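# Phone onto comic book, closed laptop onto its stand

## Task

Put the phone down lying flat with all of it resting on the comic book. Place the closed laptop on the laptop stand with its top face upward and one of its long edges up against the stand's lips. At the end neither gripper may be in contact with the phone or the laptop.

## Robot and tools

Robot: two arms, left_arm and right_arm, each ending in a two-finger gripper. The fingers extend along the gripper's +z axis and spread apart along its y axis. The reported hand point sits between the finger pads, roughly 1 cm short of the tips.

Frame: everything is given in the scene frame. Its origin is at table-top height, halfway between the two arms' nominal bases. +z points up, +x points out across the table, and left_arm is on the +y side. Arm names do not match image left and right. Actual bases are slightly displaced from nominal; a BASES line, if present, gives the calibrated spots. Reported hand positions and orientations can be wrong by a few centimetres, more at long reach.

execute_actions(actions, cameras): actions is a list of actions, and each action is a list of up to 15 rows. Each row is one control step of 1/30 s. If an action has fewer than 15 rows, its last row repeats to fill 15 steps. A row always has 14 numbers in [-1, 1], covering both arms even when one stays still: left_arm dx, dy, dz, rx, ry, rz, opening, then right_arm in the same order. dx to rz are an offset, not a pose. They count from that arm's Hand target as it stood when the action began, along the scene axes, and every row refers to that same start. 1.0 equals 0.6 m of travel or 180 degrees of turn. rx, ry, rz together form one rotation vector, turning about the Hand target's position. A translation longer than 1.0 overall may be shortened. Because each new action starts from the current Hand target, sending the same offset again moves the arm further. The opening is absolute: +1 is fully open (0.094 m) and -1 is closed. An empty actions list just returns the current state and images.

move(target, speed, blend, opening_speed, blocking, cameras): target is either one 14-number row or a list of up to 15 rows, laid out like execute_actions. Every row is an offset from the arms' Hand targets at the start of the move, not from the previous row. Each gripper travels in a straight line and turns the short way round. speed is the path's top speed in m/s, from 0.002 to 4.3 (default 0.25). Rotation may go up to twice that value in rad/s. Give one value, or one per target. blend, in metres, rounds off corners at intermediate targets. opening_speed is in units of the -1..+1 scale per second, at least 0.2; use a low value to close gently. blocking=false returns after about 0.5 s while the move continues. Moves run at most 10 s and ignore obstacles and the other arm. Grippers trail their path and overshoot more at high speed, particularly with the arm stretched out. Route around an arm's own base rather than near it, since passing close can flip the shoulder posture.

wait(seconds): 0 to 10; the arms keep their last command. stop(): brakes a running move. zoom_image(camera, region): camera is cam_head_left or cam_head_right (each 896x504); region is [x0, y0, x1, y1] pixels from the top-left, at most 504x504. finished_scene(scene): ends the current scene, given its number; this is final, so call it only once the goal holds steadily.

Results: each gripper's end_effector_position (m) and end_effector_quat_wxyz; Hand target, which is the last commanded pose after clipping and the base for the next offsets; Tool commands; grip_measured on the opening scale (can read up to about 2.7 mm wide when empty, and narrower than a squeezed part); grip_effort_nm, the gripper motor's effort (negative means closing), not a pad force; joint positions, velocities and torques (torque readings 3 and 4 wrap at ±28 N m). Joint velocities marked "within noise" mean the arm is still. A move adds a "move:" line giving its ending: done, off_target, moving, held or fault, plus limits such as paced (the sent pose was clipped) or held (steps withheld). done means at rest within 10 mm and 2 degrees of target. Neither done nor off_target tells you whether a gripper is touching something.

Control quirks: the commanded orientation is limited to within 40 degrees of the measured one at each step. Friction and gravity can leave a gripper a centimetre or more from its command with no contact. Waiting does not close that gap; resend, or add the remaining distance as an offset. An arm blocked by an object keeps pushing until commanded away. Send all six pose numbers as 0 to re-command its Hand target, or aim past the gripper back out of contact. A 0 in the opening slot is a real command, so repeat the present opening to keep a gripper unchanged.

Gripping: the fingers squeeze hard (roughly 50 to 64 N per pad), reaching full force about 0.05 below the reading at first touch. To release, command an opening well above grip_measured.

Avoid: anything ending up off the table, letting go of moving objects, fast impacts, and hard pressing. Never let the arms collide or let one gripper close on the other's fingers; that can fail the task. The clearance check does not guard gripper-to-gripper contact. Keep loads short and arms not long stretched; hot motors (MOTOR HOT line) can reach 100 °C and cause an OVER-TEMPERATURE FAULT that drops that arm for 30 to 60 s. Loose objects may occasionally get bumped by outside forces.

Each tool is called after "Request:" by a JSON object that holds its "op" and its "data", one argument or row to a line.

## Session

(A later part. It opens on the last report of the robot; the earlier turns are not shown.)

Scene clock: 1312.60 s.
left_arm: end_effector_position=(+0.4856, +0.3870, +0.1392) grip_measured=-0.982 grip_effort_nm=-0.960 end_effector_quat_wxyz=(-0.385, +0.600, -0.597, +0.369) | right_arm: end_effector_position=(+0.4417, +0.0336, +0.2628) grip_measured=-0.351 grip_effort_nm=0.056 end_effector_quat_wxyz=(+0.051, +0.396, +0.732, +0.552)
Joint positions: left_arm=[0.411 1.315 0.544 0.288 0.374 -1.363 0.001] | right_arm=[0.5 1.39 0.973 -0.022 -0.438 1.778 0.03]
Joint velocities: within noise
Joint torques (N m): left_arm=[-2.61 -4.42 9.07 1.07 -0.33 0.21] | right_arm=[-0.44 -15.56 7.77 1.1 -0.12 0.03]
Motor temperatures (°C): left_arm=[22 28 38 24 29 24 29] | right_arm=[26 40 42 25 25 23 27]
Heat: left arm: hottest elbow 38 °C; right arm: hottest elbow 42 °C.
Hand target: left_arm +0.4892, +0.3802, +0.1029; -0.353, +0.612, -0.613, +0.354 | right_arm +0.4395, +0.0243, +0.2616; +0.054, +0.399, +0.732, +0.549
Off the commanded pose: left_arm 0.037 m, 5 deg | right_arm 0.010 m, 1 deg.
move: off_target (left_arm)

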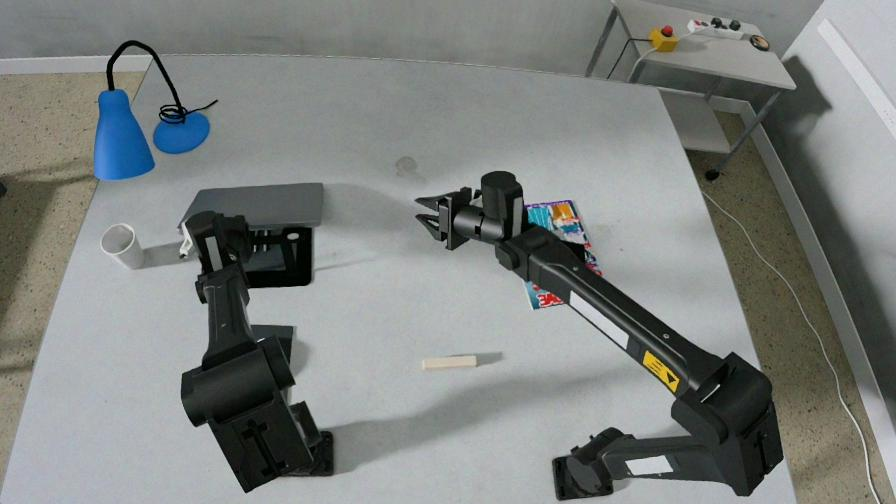

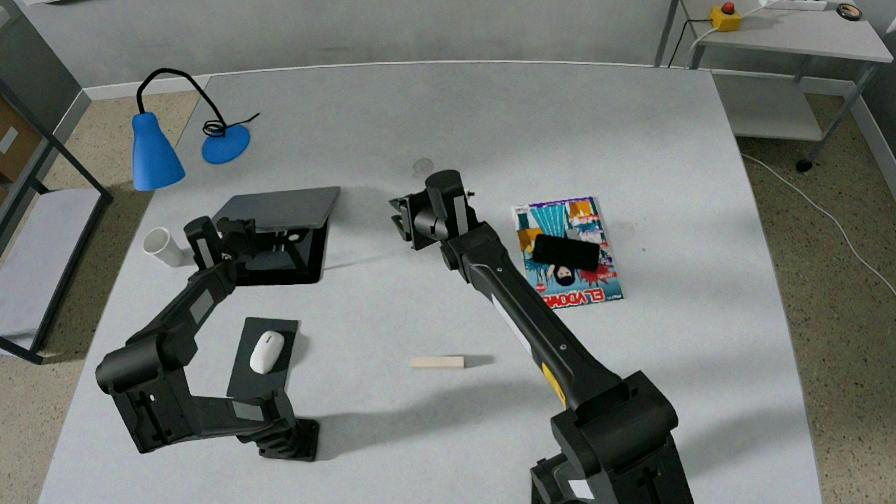

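Request:
{"op": "move", "data": {
  "target": [0.02,0,-0.005,0,0,0,-1,0,0,0,0,0,0,-0.35],
  "speed": 0.04
}}

Request:
{"op": "zoom_image", "data": {
  "camera": "cam_head_left",
  "region": [165, 175, 245, 255]
}}

Request:
{"op": "zoom_image", "data": {
  "camera": "cam_head_right",
  "region": [190, 175, 270, 255]
}}

Request:
{"op": "zoom_image", "data": {
  "camera": "cam_head_right",
  "region": [285, 175, 345, 235]
}}

Scene clock: 1324.57 s.
left_arm: end_effector_position=(+0.4865, +0.3875, +0.1381) grip_measured=-0.982 grip_effort_nm=-0.965 end_effector_quat_wxyz=(-0.385, +0.602, -0.595, +0.368) | right_arm: end_effector_position=(+0.4417, +0.0336, +0.2628) grip_measured=-0.351 grip_effort_nm=0.051 end_effector_quat_wxyz=(+0.051, +0.396, +0.732, +0.552)
Joint positions: left_arm=[0.409 1.32 0.544 0.296 0.367 -1.369 0.001] | right_arm=[0.5 1.39 0.973 -0.022 -0.438 1.778 0.03]
Joint velocities: within noise
Joint torques (N m): left_arm=[-3.72 -1.96 11 1.7 -0.55 0.18] | right_arm=[-0.44 -15.62 7.79 1.11 -0.13 0.03]
Motor temperatures (°C): left_arm=[22 27 38 24 29 24 30] | right_arm=[26 40 42 25 25 23 27]
Heat: left arm: hottest elbow 38 °C; right arm: hottest elbow 42 °C.
Hand target: left_arm +0.5012, +0.3800, +0.0999; -0.353, +0.612, -0.613, +0.354 | right_arm +0.4395, +0.0243, +0.2616; +0.054, +0.399, +0.732, +0.549
Off the commanded pose: left_arm 0.042 m, 5 deg | right_arm 0.010 m, 1 deg.
move: off_target (left_arm)

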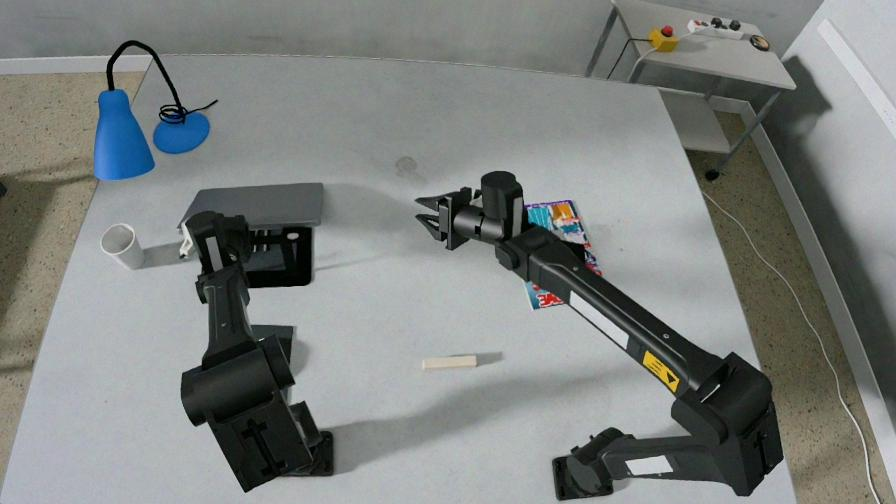

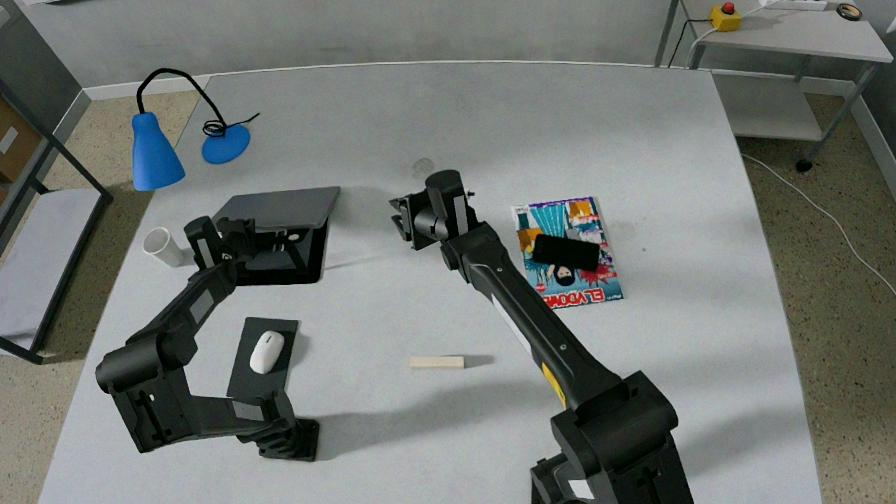

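Scaled by 6.300.

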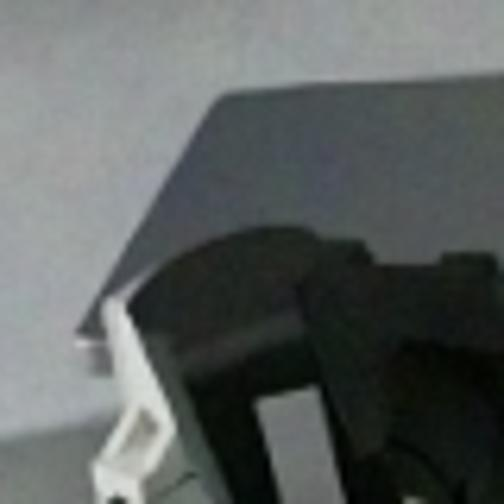

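Scaled by 6.300.

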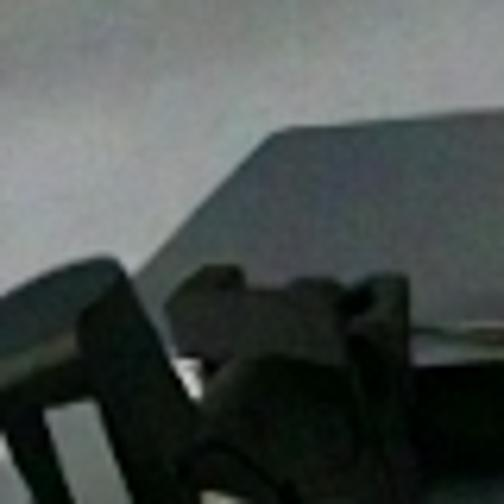

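Scaled by 8.400.

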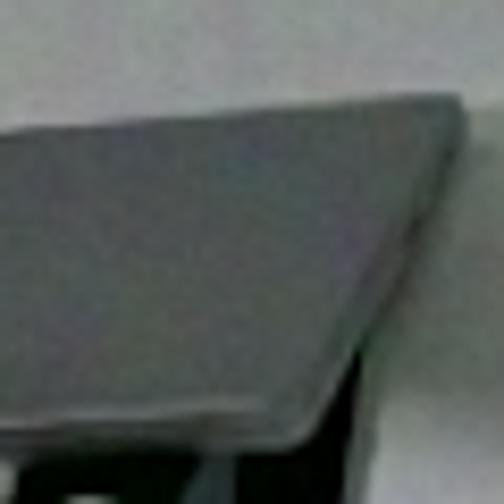

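Request:
{"op": "move", "data": {
  "target": [
    [-0.14,0,0.06,0,0,0,-1,0,0,0,0,0,0,-0.35],
    [-0.14,0,0.09,0.433,0,-0.25,-1,0,0,0,0,0,0,-0.35]
  ],
  "speed": 0.12
}}

Request:
{"op": "zoom_image", "data": {
  "camera": "cam_head_right",
  "region": [180, 180, 300, 280]
}}

Request:
{"op": "zoom_image", "data": {
  "camera": "cam_head_left",
  "region": [165, 180, 285, 280]
}}

Scene clock: 1341.47 s.
left_arm: end_effector_position=(+0.4204, +0.3731, +0.1570) grip_measured=-0.981 grip_effort_nm=-0.974 end_effector_quat_wxyz=(+0.509, +0.007, +0.861, -0.004) | right_arm: end_effector_position=(+0.4417, +0.0336, +0.2628) grip_measured=-0.351 grip_effort_nm=0.051 end_effector_quat_wxyz=(+0.051, +0.396, +0.732, +0.552)
Joint positions: left_arm=[0.479 1.056 0.461 0.028 0.453 0.273 0.001] | right_arm=[0.5 1.39 0.973 -0.022 -0.438 1.778 0.03]
Joint velocities: within noise
Joint torques (N m): left_arm=[0.26 -6.07 10.93 0.81 -0.08 0.06] | right_arm=[-0.44 -15.62 7.79 1.11 -0.13 0.02]
Motor temperatures (°C): left_arm=[22 27 38 24 29 24 30] | right_arm=[26 39 42 25 25 23 27]
Heat: left arm: hottest elbow 38 °C; right arm: hottest elbow 42 °C.
Hand target: left_arm +0.4172, +0.3802, +0.1538; +0.499, +0.000, +0.866, +0.000 | right_arm +0.4395, +0.0243, +0.2616; +0.054, +0.399, +0.732, +0.549
Off the commanded pose: left_arm 0.008 m, 2 deg | right_arm 0.010 m, 1 deg.
move: done

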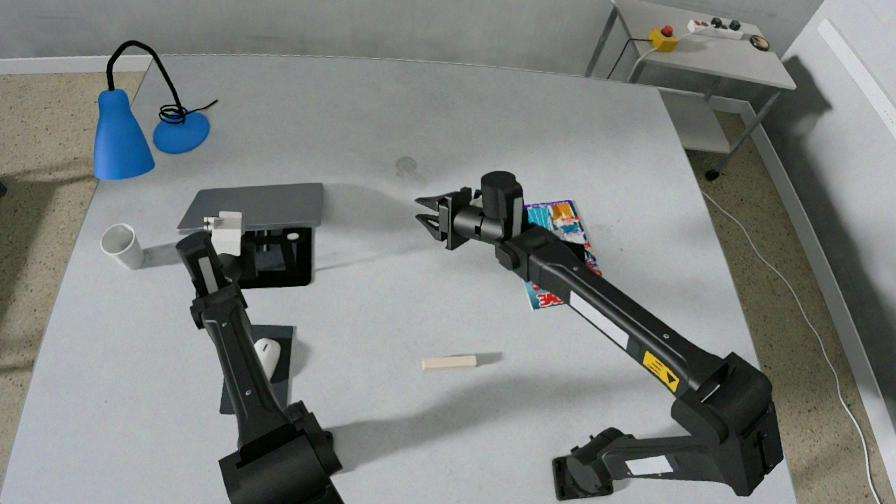

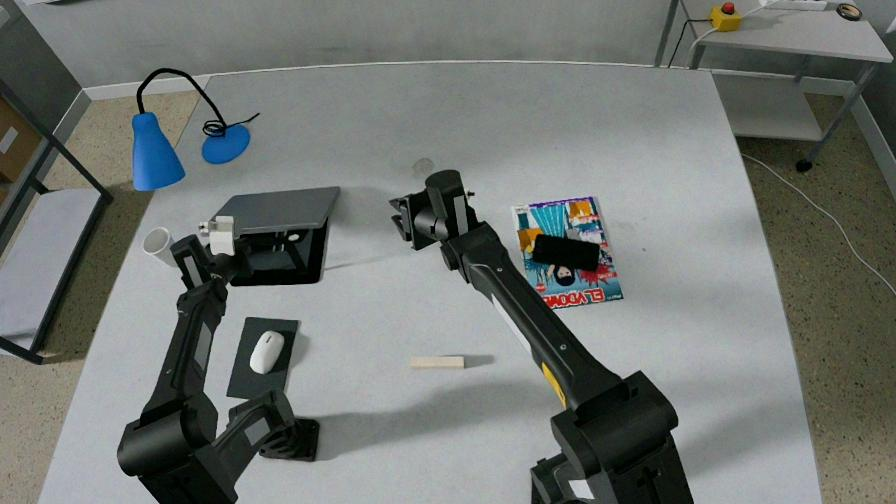

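Scaled by 4.200.

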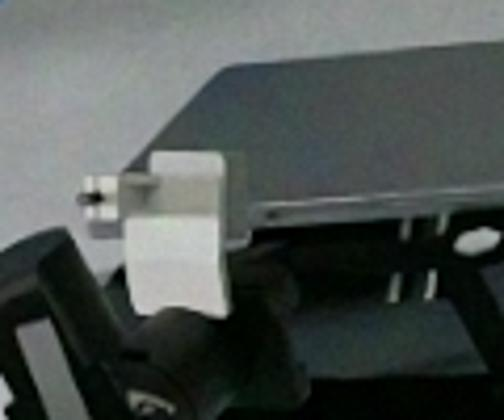

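Scaled by 4.200.

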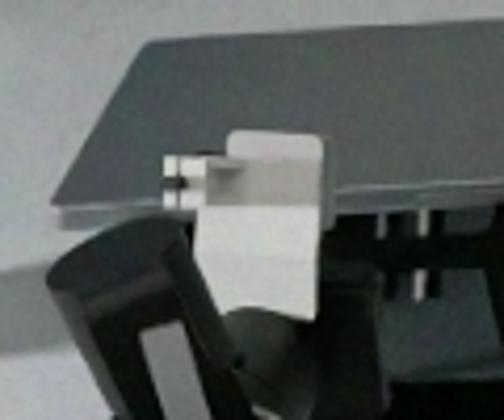

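Request:
{"op": "move", "data": {
  "target": [
    [0.03,0,-0.065,0,0,0,-1,0,0,0,0,0,0,-0.35],
    [0.06,0,-0.09,0,0,0,-1,0,0,0,0,0,0,-0.35]
  ],
  "speed": 0.04
}}

Request:
{"op": "zoom_image", "data": {
  "camera": "cam_head_right",
  "region": [180, 180, 300, 280]
}}

Request:
{"op": "zoom_image", "data": {
  "camera": "cam_head_left",
  "region": [165, 180, 285, 280]
}}

Scene clock: 1346.53 s.
left_arm: end_effector_position=(+0.4531, +0.3896, +0.1523) grip_measured=-0.981 grip_effort_nm=-0.974 end_effector_quat_wxyz=(+0.549, +0.009, +0.836, +0.026) | right_arm: end_effector_position=(+0.4417, +0.0336, +0.2628) grip_measured=-0.351 grip_effort_nm=0.046 end_effector_quat_wxyz=(+0.051, +0.396, +0.732, +0.552)
Joint positions: left_arm=[0.462 1.204 0.471 0.285 0.414 0.249 0.001] | right_arm=[0.5 1.39 0.973 -0.022 -0.438 1.778 0.03]
Joint velocities: within noise
Joint torques (N m): left_arm=[-2.96 -2.67 7.9 0.76 -0.41 -0.06] | right_arm=[-0.56 -15.62 7.77 1.1 -0.13 0.03]
Motor temperatures (°C): left_arm=[22 27 38 24 29 24 30] | right_arm=[26 39 42 25 25 23 27]
Heat: left arm: hottest elbow 38 °C; right arm: hottest elbow 42 °C.
Hand target: left_arm +0.4531, +0.3802, +0.0997; +0.499, -0.001, +0.866, +0.000 | right_arm +0.4395, +0.0243, +0.2616; +0.054, +0.399, +0.732, +0.549
Off the commanded pose: left_arm 0.053 m, 7 deg | right_arm 0.010 m, 1 deg.
move: off_target (left_arm)

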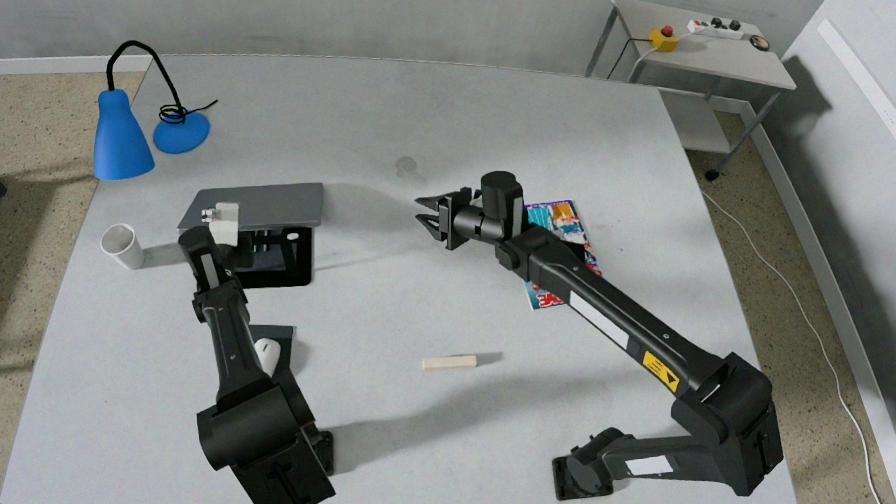

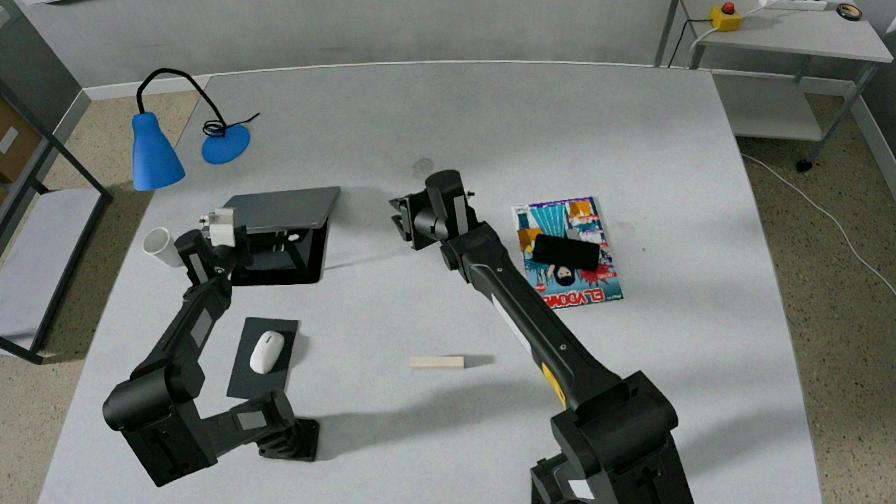

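Scaled by 4.200.

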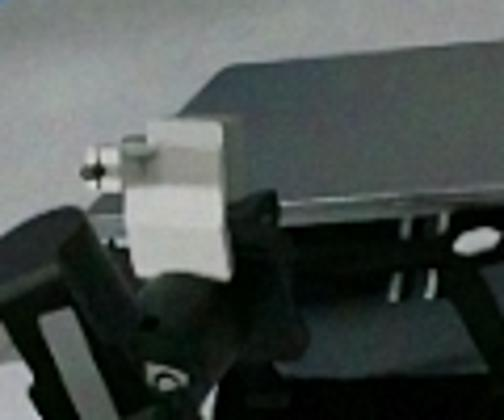

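Scaled by 4.200.

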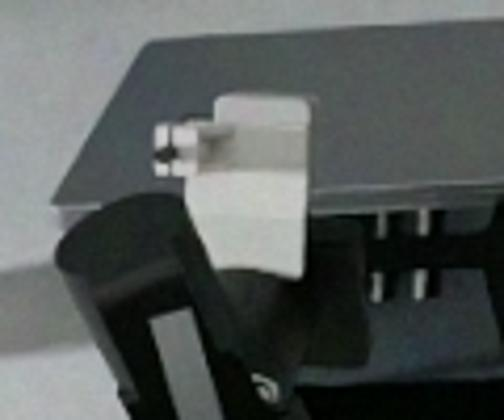

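Request:
{"op": "move", "data": {
  "target": [0.06,0,0.0,0,0,0,-1,0,0,0,0,0,0,-0.35],
  "speed": 0.04
}}

Request:
{"op": "zoom_image", "data": {
  "camera": "cam_head_right",
  "region": [180, 180, 300, 280]
}}

Request:
{"op": "zoom_image", "data": {
  "camera": "cam_head_left",
  "region": [165, 180, 285, 280]
}}

Request:
{"op": "zoom_image", "data": {
  "camera": "cam_head_right",
  "region": [285, 175, 345, 235]
}}

Scene clock: 1354.10 s.
left_arm: end_effector_position=(+0.4763, +0.3934, +0.1517) grip_measured=-0.981 grip_effort_nm=-0.974 end_effector_quat_wxyz=(+0.547, +0.001, +0.836, +0.029) | right_arm: end_effector_position=(+0.4417, +0.0336, +0.2628) grip_measured=-0.351 grip_effort_nm=0.051 end_effector_quat_wxyz=(+0.051, +0.396, +0.732, +0.552)
Joint positions: left_arm=[0.431 1.271 0.521 0.307 0.372 0.225 0.001] | right_arm=[0.5 1.39 0.973 -0.022 -0.438 1.778 0.03]
Joint velocities: within noise
Joint torques (N m): left_arm=[-3.66 -0.5 10.04 0.62 -0.36 -0.01] | right_arm=[-0.5 -15.5 7.8 1.11 -0.12 0.03]
Motor temperatures (°C): left_arm=[22 27 38 24 29 24 30] | right_arm=[26 39 42 25 25 23 27]
Heat: left arm: hottest elbow 38 °C; right arm: hottest elbow 42 °C.
Hand target: left_arm +0.4891, +0.3801, +0.0997; +0.499, +0.000, +0.866, +0.000 | right_arm +0.4395, +0.0243, +0.2616; +0.054, +0.399, +0.732, +0.549
Off the commanded pose: left_arm 0.055 m, 7 deg | right_arm 0.010 m, 1 deg.
move: off_target (left_arm)

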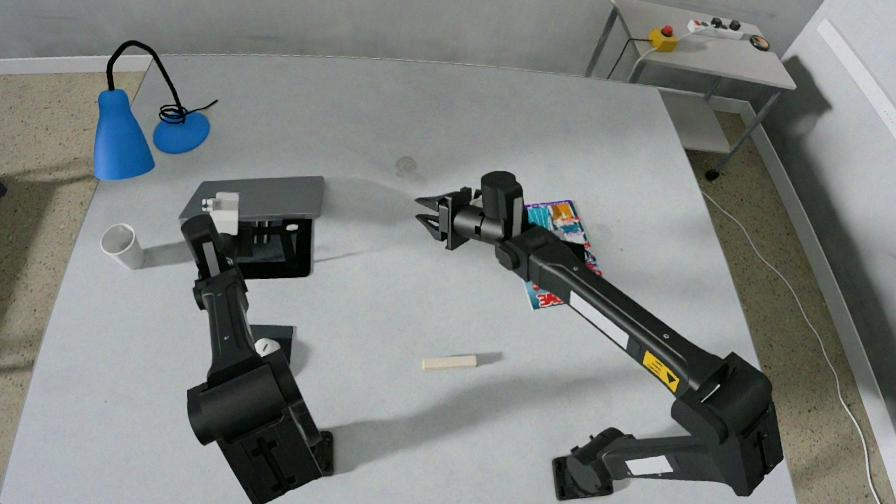

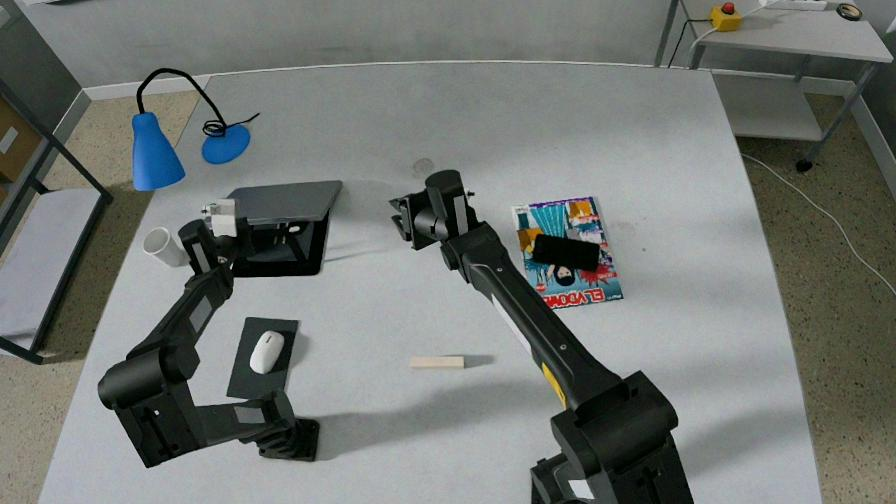

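Scaled by 4.200.

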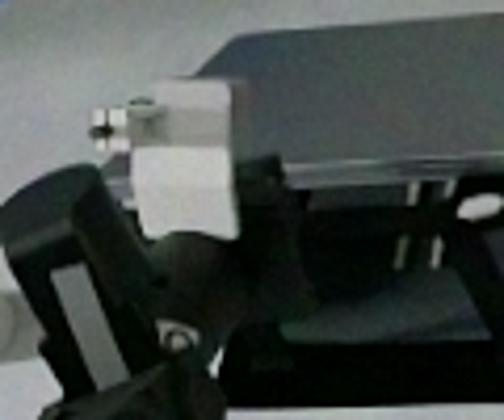

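Scaled by 4.200.

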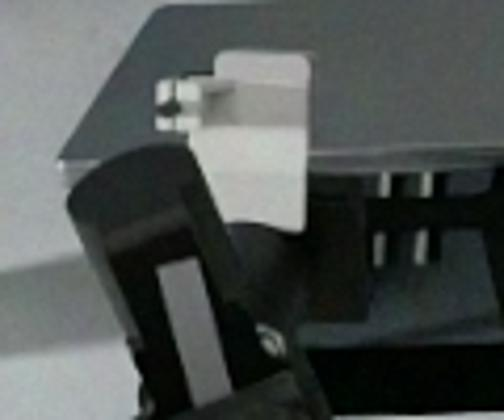

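Scaled by 8.400.

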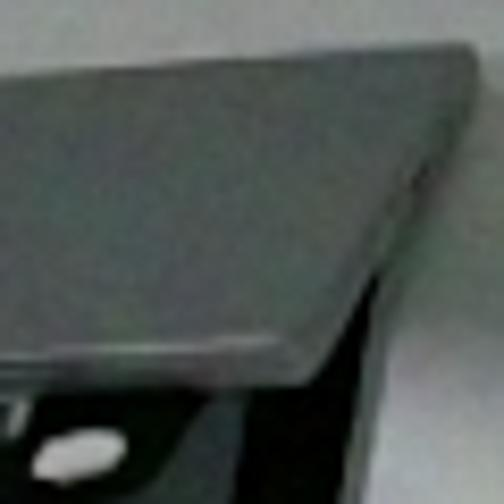

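Request:
{"op": "zoom_image", "data": {
  "camera": "cam_head_left",
  "region": [195, 160, 335, 240]
}}

Request:
{"op": "zoom_image", "data": {
  "camera": "cam_head_right",
  "region": [215, 160, 355, 240]
}}

Scaled by 3.600.

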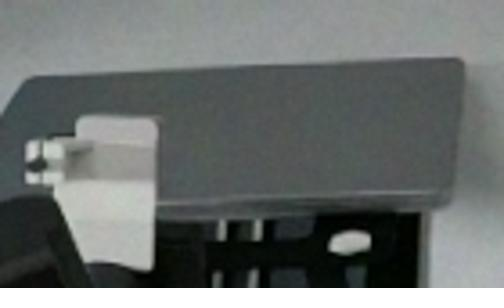

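Scaled by 3.600.

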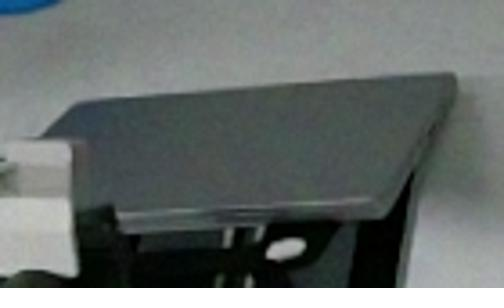

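Request:
{"op": "move", "data": {
  "target": [
    [-0.05,0,0.14,0,0,0,-1,0,0,0,0,0,0,-0.35],
    [-0.14,0,0.14,-0.433,0,0.25,-1,0,0,0,0,0,0,-0.35]
  ],
  "speed": 0.12
}}

Request:
{"op": "zoom_image", "data": {
  "camera": "cam_head_right",
  "region": [180, 160, 350, 290]
}}

Request:
{"op": "zoom_image", "data": {
  "camera": "cam_head_left",
  "region": [165, 160, 335, 290]
}}

Scene clock: 1382.70 s.
left_arm: end_effector_position=(+0.4116, +0.3774, +0.1851) grip_measured=-0.982 grip_effort_nm=-0.969 end_effector_quat_wxyz=(-0.354, +0.605, -0.619, +0.354) | right_arm: end_effector_position=(+0.4417, +0.0336, +0.2628) grip_measured=-0.351 grip_effort_nm=0.051 end_effector_quat_wxyz=(+0.051, +0.396, +0.732, +0.552)
Joint positions: left_arm=[0.505 0.975 0.514 -0.131 0.467 -1.265 0.001] | right_arm=[0.5 1.39 0.973 -0.022 -0.438 1.778 0.03]
Joint velocities: within noise
Joint torques (N m): left_arm=[-0.32 -7.59 9.72 1.16 0.21 -0.04] | right_arm=[-0.44 -15.68 7.79 1.13 -0.13 0.03]
Motor temperatures (°C): left_arm=[22 27 38 24 29 24 30] | right_arm=[26 39 42 25 24 23 26]
Heat: left arm: hottest elbow 38 °C; right arm: hottest elbow 42 °C.
Hand target: left_arm +0.4051, +0.3800, +0.1838; -0.353, +0.612, -0.613, +0.354 | right_arm +0.4395, +0.0243, +0.2616; +0.054, +0.399, +0.732, +0.549
Off the commanded pose: left_arm 0.007 m, 1 deg | right_arm 0.010 m, 1 deg.
move: done

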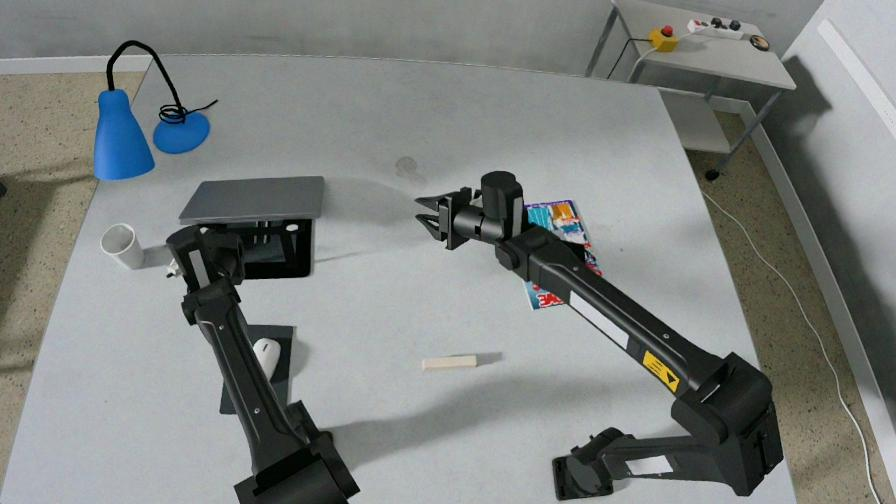

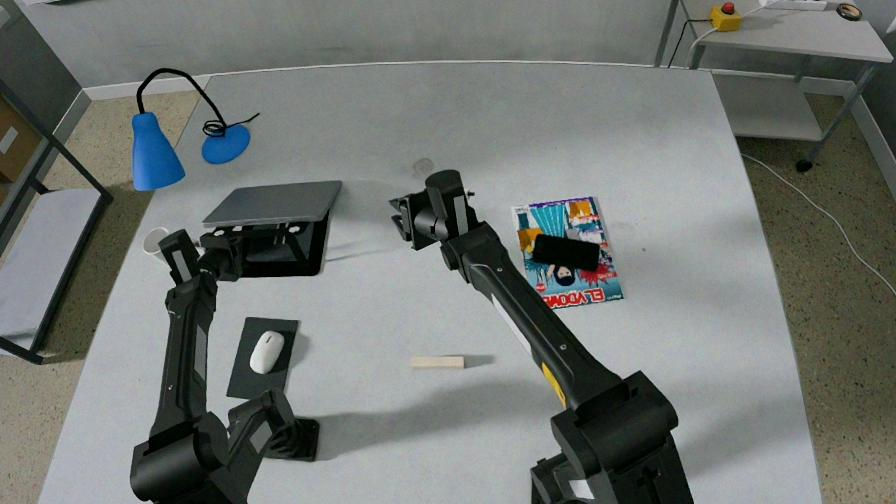

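Scaled by 2.965.

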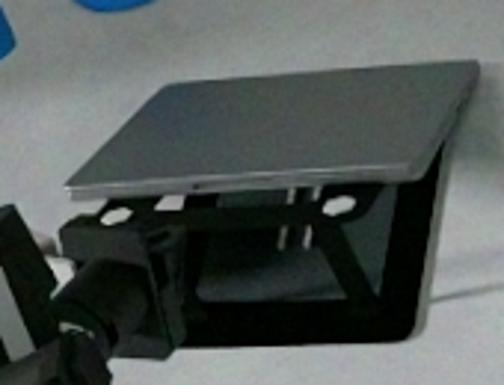

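Scaled by 2.965.

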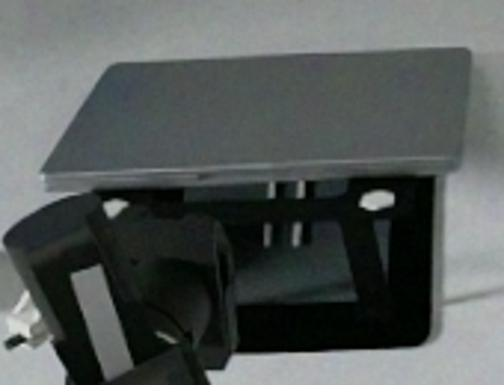

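Request:
{"op": "move", "data": {
  "target": [0.05,0,-0.085,0,0,0,-1,0,0,0,0,0,0,-0.35],
  "speed": 0.06
}}

Request:
{"op": "zoom_image", "data": {
  "camera": "cam_head_right",
  "region": [190, 195, 270, 275]
}}

Request:
{"op": "zoom_image", "data": {
  "camera": "cam_head_left",
  "region": [180, 195, 260, 275]
}}

Scene clock: 1390.47 s.
left_arm: end_effector_position=(+0.4334, +0.3859, +0.1368) grip_measured=-0.982 grip_effort_nm=-0.965 end_effector_quat_wxyz=(-0.355, +0.615, -0.611, +0.350) | right_arm: end_effector_position=(+0.4417, +0.0336, +0.2628) grip_measured=-0.351 grip_effort_nm=0.051 end_effector_quat_wxyz=(+0.051, +0.396, +0.732, +0.552)
Joint positions: left_arm=[0.482 1.159 0.478 0.095 0.429 -1.298 0.001] | right_arm=[0.5 1.39 0.973 -0.022 -0.438 1.778 0.03]
Joint velocities: within noise
Joint torques (N m): left_arm=[-2.43 -6.59 8.75 2.35 -0.06 -0.01] | right_arm=[-0.44 -15.62 7.76 1.11 -0.13 0.03]
Motor temperatures (°C): left_arm=[22 27 38 24 28 24 30] | right_arm=[26 39 42 25 24 23 26]
Heat: left arm: hottest elbow 38 °C; right arm: hottest elbow 42 °C.
Hand target: left_arm +0.4352, +0.3801, +0.1328; -0.353, +0.612, -0.613, +0.354 | right_arm +0.4395, +0.0243, +0.2616; +0.054, +0.399, +0.732, +0.549
Off the commanded pose: left_arm 0.007 m, 1 deg | right_arm 0.010 m, 1 deg.
move: done

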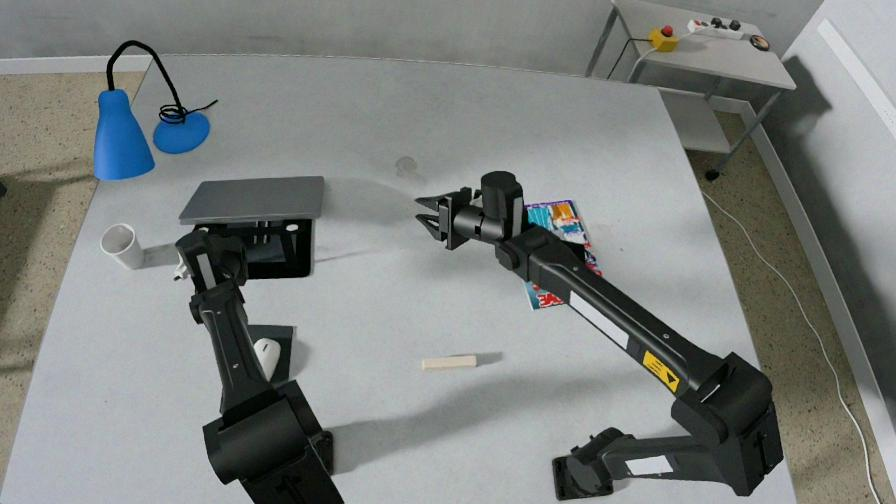

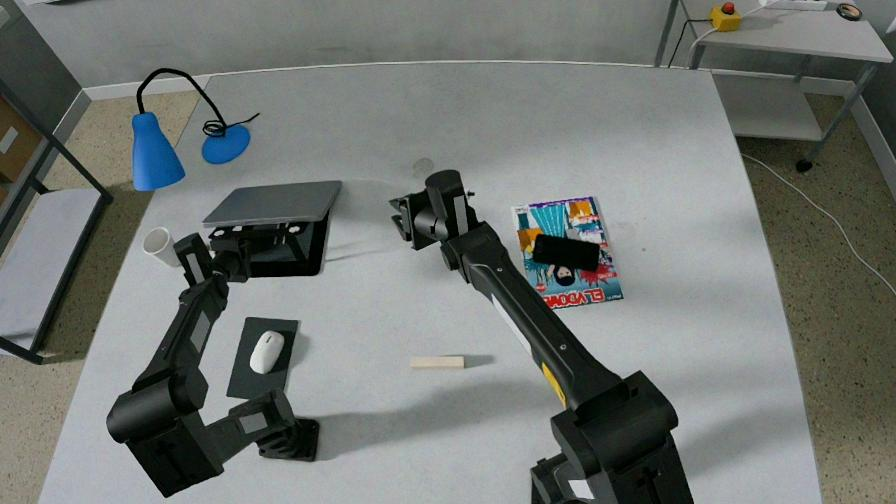

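Scaled by 6.300.

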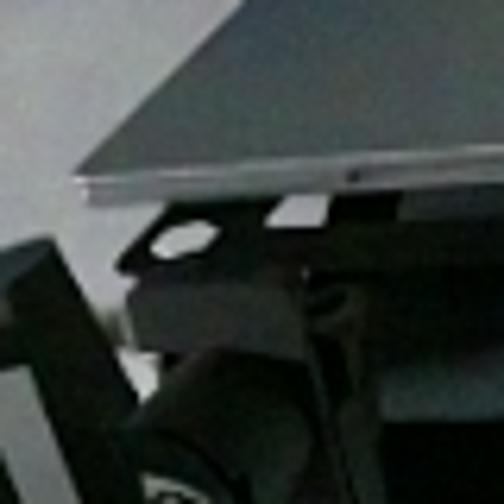

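Scaled by 6.300.

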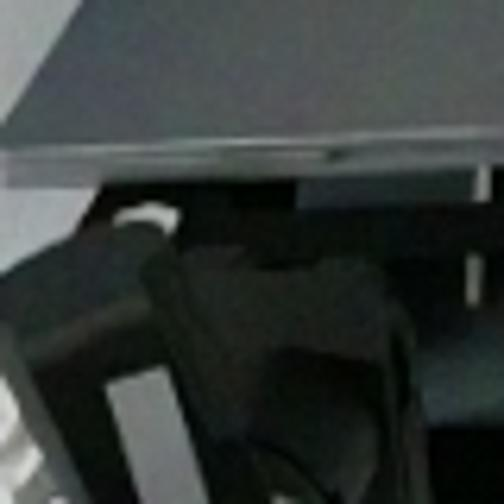

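Request:
{"op": "move", "data": {
  "target": [0.01,0,0.04,0,0,0,-1,0,0,0,0,0,0,-0.35],
  "speed": 0.04,
  "cameras": []
}}

Scene clock: 1394.07 s.
left_arm: end_effector_position=(+0.4278, +0.3797, +0.1338) grip_measured=-0.982 grip_effort_nm=-0.969 end_effector_quat_wxyz=(-0.338, +0.624, -0.614, +0.346) | right_arm: end_effector_position=(+0.4417, +0.0336, +0.2628) grip_measured=-0.351 grip_effort_nm=0.051 end_effector_quat_wxyz=(+0.051, +0.396, +0.732, +0.552)
Joint positions: left_arm=[0.473 1.138 0.478 0.037 0.421 -1.305 0.001] | right_arm=[0.5 1.39 0.973 -0.022 -0.438 1.778 0.03]
Joint velocities: within noise
Joint torques (N m): left_arm=[-2.49 -9.11 13.2 1.21 -0.04 -0.04] | right_arm=[-0.44 -15.68 7.77 1.11 -0.13 0.03]
Motor temperatures (°C): left_arm=[22 27 38 24 28 24 30] | right_arm=[26 39 42 25 24 23 26]
Heat: left arm: hottest elbow 38 °C; right arm: hottest elbow 42 °C.
Hand target: left_arm +0.4412, +0.3802, +0.1568; -0.353, +0.612, -0.613, +0.354 | right_arm +0.4395, +0.0243, +0.2616; +0.054, +0.399, +0.732, +0.549
Off the commanded pose: left_arm 0.027 m, 2 deg | right_arm 0.010 m, 1 deg.
move: off_target (left_arm)
No camera images: "cameras" was empty.

Request:
{"op": "move", "data": {
  "target": [0.0,0,0.02,0,0,0,-1,0,0,0,0,0,0,-0.35],
  "speed": 0.04,
  "cameras": []
}}

Scene clock: 1396.50 s.
left_arm: end_effector_position=(+0.4219, +0.3764, +0.1366) grip_measured=-0.982 grip_effort_nm=-0.969 end_effector_quat_wxyz=(-0.330, +0.628, -0.615, +0.343) | right_arm: end_effector_position=(+0.4417, +0.0336, +0.2628) grip_measured=-0.351 grip_effort_nm=0.046 end_effector_quat_wxyz=(+0.051, +0.396, +0.732, +0.552)
Joint positions: left_arm=[0.473 1.108 0.478 -0.011 0.421 -1.305 0.001] | right_arm=[0.5 1.39 0.973 -0.022 -0.438 1.778 0.03]
Joint velocities: within noise
Joint torques (N m): left_arm=[-3.08 -8.94 15.08 1.33 0.03 0.03] | right_arm=[-0.44 -15.5 7.8 1.09 -0.13 0.03]
Motor temperatures (°C): left_arm=[22 27 38 24 28 24 30] | right_arm=[26 39 42 25 24 23 26]
Heat: left arm: hottest elbow 38 °C; right arm: hottest elbow 42 °C.
Hand target: left_arm +0.4412, +0.3801, +0.1690; -0.353, +0.612, -0.613, +0.354 | right_arm +0.4395, +0.0243, +0.2616; +0.054, +0.399, +0.732, +0.549
Off the commanded pose: left_arm 0.038 m, 3 deg | right_arm 0.010 m, 1 deg.
move: off_target (left_arm)
No camera images: "cameras" was empty.

Request:
{"op": "move", "data": {
  "target": [
    [-0.04,0,0.08,0,0,0,-1,0,0,0,0,0,0,-0.35],
    [0.0,0,-0.035,0,0,0,-1,0,0,0,0,0,0,-0.35]
  ],
  "speed": [0.15,0.06],
  "cameras": []
}}

Scene clock: 1401.07 s.
left_arm: end_effector_position=(+0.4335, +0.3837, +0.1540) grip_measured=-0.982 grip_effort_nm=-0.965 end_effector_quat_wxyz=(-0.354, +0.615, -0.611, +0.351) | right_arm: end_effector_position=(+0.4417, +0.0336, +0.2628) grip_measured=-0.351 grip_effort_nm=0.046 end_effector_quat_wxyz=(+0.051, +0.396, +0.732, +0.552)
Joint positions: left_arm=[0.475 1.113 0.502 0.026 0.424 -1.304 0.001] | right_arm=[0.5 1.39 0.973 -0.022 -0.438 1.778 0.03]
Joint velocities: within noise
Joint torques (N m): left_arm=[-3.31 -5.25 10.21 2.91 -0.12 0.02] | right_arm=[-0.56 -15.56 7.75 1.1 -0.13 0.03]
Motor temperatures (°C): left_arm=[22 27 39 24 28 24 30] | right_arm=[26 39 42 25 24 23 26]
Heat: left arm: hottest elbow 39 °C; right arm: hottest elbow 42 °C.
Hand target: left_arm +0.4411, +0.3801, +0.1478; -0.353, +0.612, -0.613, +0.354 | right_arm +0.4395, +0.0243, +0.2616; +0.054, +0.399, +0.732, +0.549
Off the commanded pose: left_arm 0.010 m, 1 deg | right_arm 0.010 m, 1 deg.
move: done
No camera images: "cameras" was empty.

Request:
{"op": "move", "data": {
  "target": [0.035,0,-0.022,0,0,0,-1,0,0,0,0,0,0,-0.35],
  "speed": 0.04
}}

Request:
{"op": "zoom_image", "data": {
  "camera": "cam_head_right",
  "region": [190, 195, 270, 275]
}}

Request:
{"op": "zoom_image", "data": {
  "camera": "cam_head_left",
  "region": [180, 195, 260, 275]
}}

Scene clock: 1404.13 s.
left_arm: end_effector_position=(+0.4482, +0.3878, +0.1514) grip_measured=-0.982 grip_effort_nm=-0.965 end_effector_quat_wxyz=(-0.375, +0.608, -0.604, +0.355) | right_arm: end_effector_position=(+0.4417, +0.0336, +0.2628) grip_measured=-0.351 grip_effort_nm=0.046 end_effector_quat_wxyz=(+0.051, +0.396, +0.732, +0.552)
Joint positions: left_arm=[0.459 1.169 0.502 0.136 0.4 -1.321 0.001] | right_arm=[0.5 1.39 0.973 -0.022 -0.438 1.778 0.03]
Joint velocities: within noise
Joint torques (N m): left_arm=[-4.31 -3.6 11.64 1.84 -0.28 -0.03] | right_arm=[-0.44 -15.56 7.77 1.13 -0.13 0.03]
Motor temperatures (°C): left_arm=[22 27 39 24 28 24 30] | right_arm=[26 39 42 25 24 23 26]
Heat: left arm: hottest elbow 39 °C; right arm: hottest elbow 42 °C.
Hand target: left_arm +0.4621, +0.3802, +0.1346; -0.353, +0.612, -0.613, +0.354 | right_arm +0.4395, +0.0243, +0.2616; +0.054, +0.399, +0.732, +0.549
Off the commanded pose: left_arm 0.023 m, 3 deg | right_arm 0.010 m, 1 deg.
move: off_target (left_arm)

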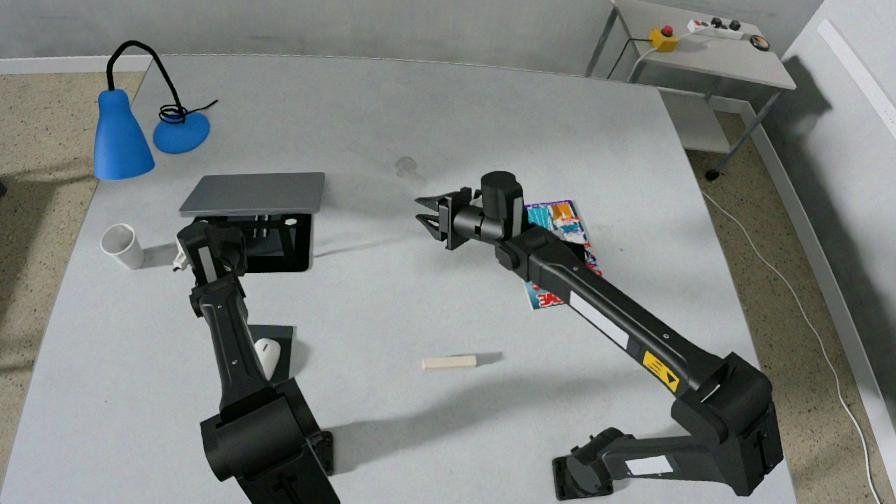

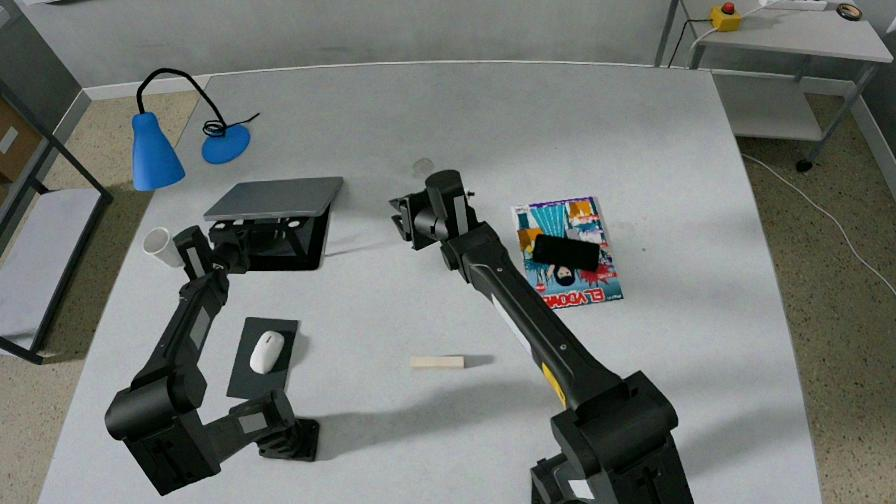

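Scaled by 6.300.

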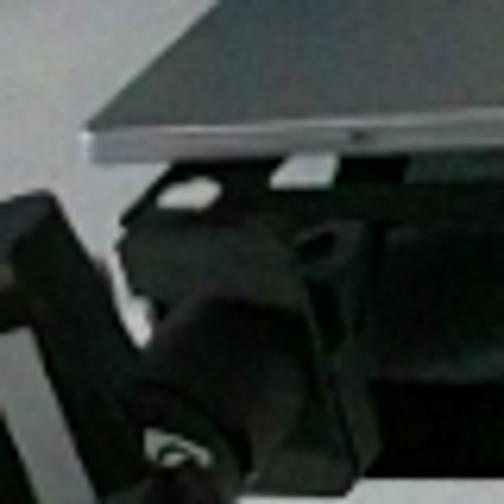

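Scaled by 6.300.

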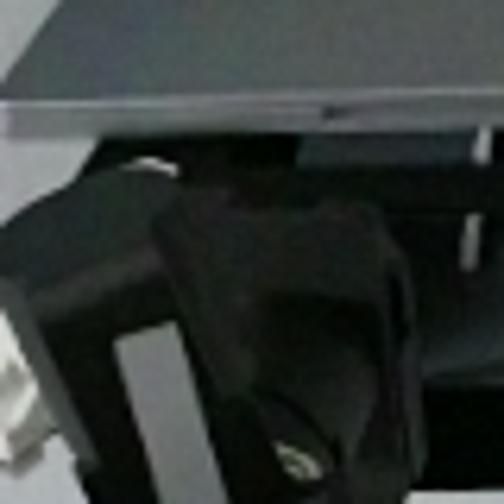

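Request:
{"op": "zoom_image", "data": {
  "camera": "cam_head_right",
  "region": [205, 205, 255, 255]
}}

Request:
{"op": "zoom_image", "data": {
  "camera": "cam_head_left",
  "region": [200, 205, 250, 255]
}}

Scaled by 10.080.

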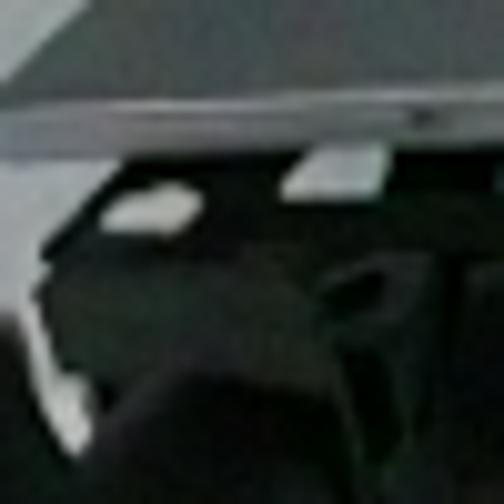

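Scaled by 10.080.

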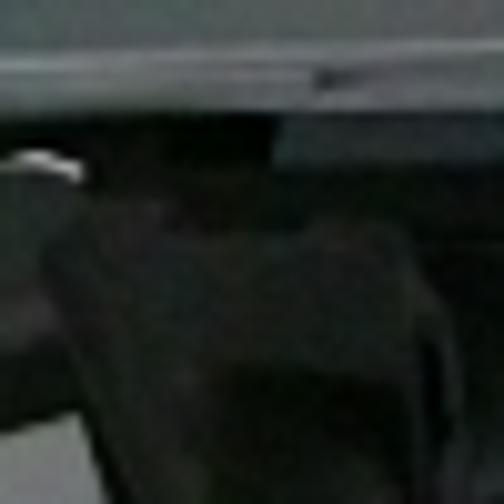

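Request:
{"op": "move", "data": {
  "target": [
    [-0.03,0,0.1,0,0,0,-1,0,0,0,0,0,0,-0.35],
    [-0.25,0.1,0.2,0,0,0,-1,0,0,0,0,0,0,-0.35]
  ],
  "speed": 0.12
}}

Request:
{"op": "zoom_image", "data": {
  "camera": "cam_head_right",
  "region": [195, 165, 355, 285]
}}

Request:
{"op": "zoom_image", "data": {
  "camera": "cam_head_left",
  "region": [170, 165, 330, 285]
}}

Scene clock: 1432.83 s.
left_arm: end_effector_position=(+0.3054, +0.4226, +0.2144) grip_measured=-0.982 grip_effort_nm=-0.965 end_effector_quat_wxyz=(-0.317, +0.629, -0.610, +0.362) | right_arm: end_effector_position=(+0.4417, +0.0336, +0.2628) grip_measured=-0.351 grip_effort_nm=0.046 end_effector_quat_wxyz=(+0.051, +0.396, +0.732, +0.552)
Joint positions: left_arm=[0.937 0.806 0.576 -0.65 0.8 -0.938 0.001] | right_arm=[0.5 1.39 0.973 -0.022 -0.438 1.777 0.03]
Joint velocities: within noise
Joint torques (N m): left_arm=[-0.32 -4.54 18.45 0.9 0.4 0.14] | right_arm=[-0.38 -15.56 7.79 1.1 -0.14 0.03]
Motor temperatures (°C): left_arm=[22 27 39 24 28 24 30] | right_arm=[26 39 42 25 24 23 26]
Heat: left arm: hottest elbow 39 °C; right arm: hottest elbow 42 °C.
Hand target: left_arm +0.3121, +0.4401, +0.2545; -0.353, +0.612, -0.613, +0.354 | right_arm +0.4395, +0.0243, +0.2616; +0.054, +0.399, +0.732, +0.549
Off the commanded pose: left_arm 0.044 m, 5 deg | right_arm 0.010 m, 1 deg.
move: off_target (left_arm)

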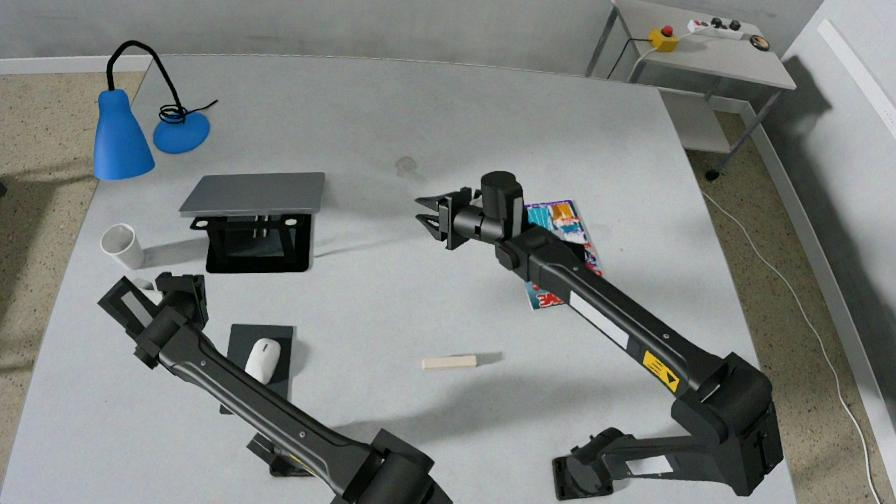

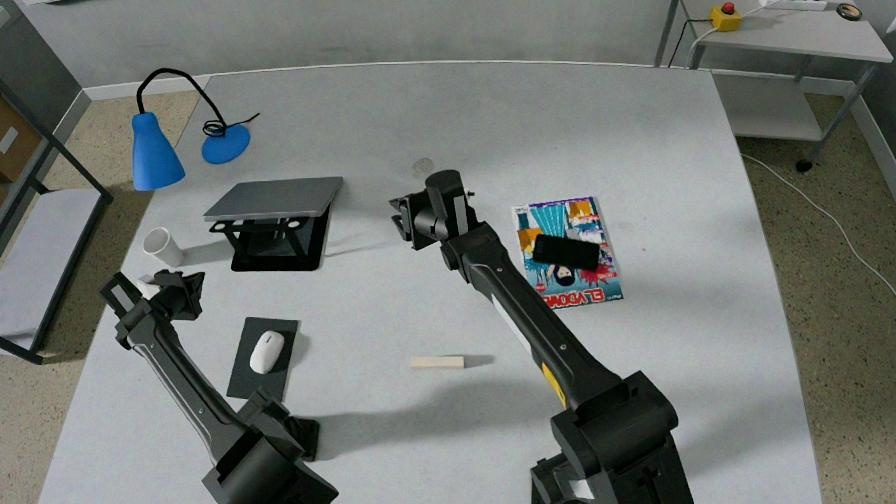

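Scaled by 3.150.

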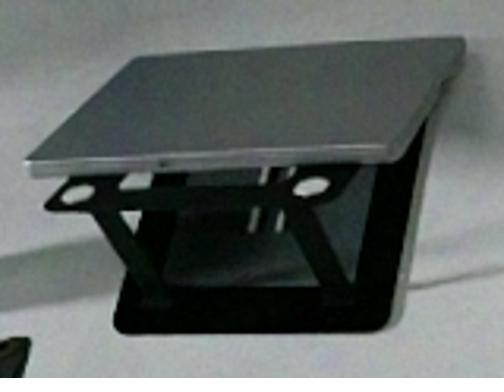

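Scaled by 3.150.

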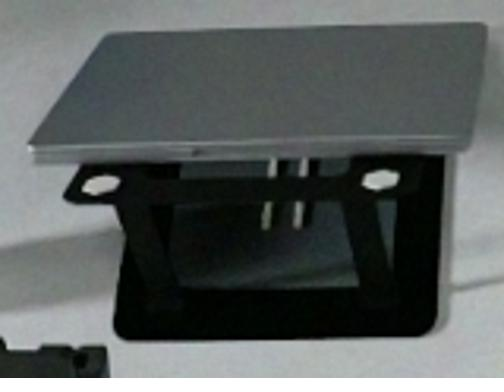

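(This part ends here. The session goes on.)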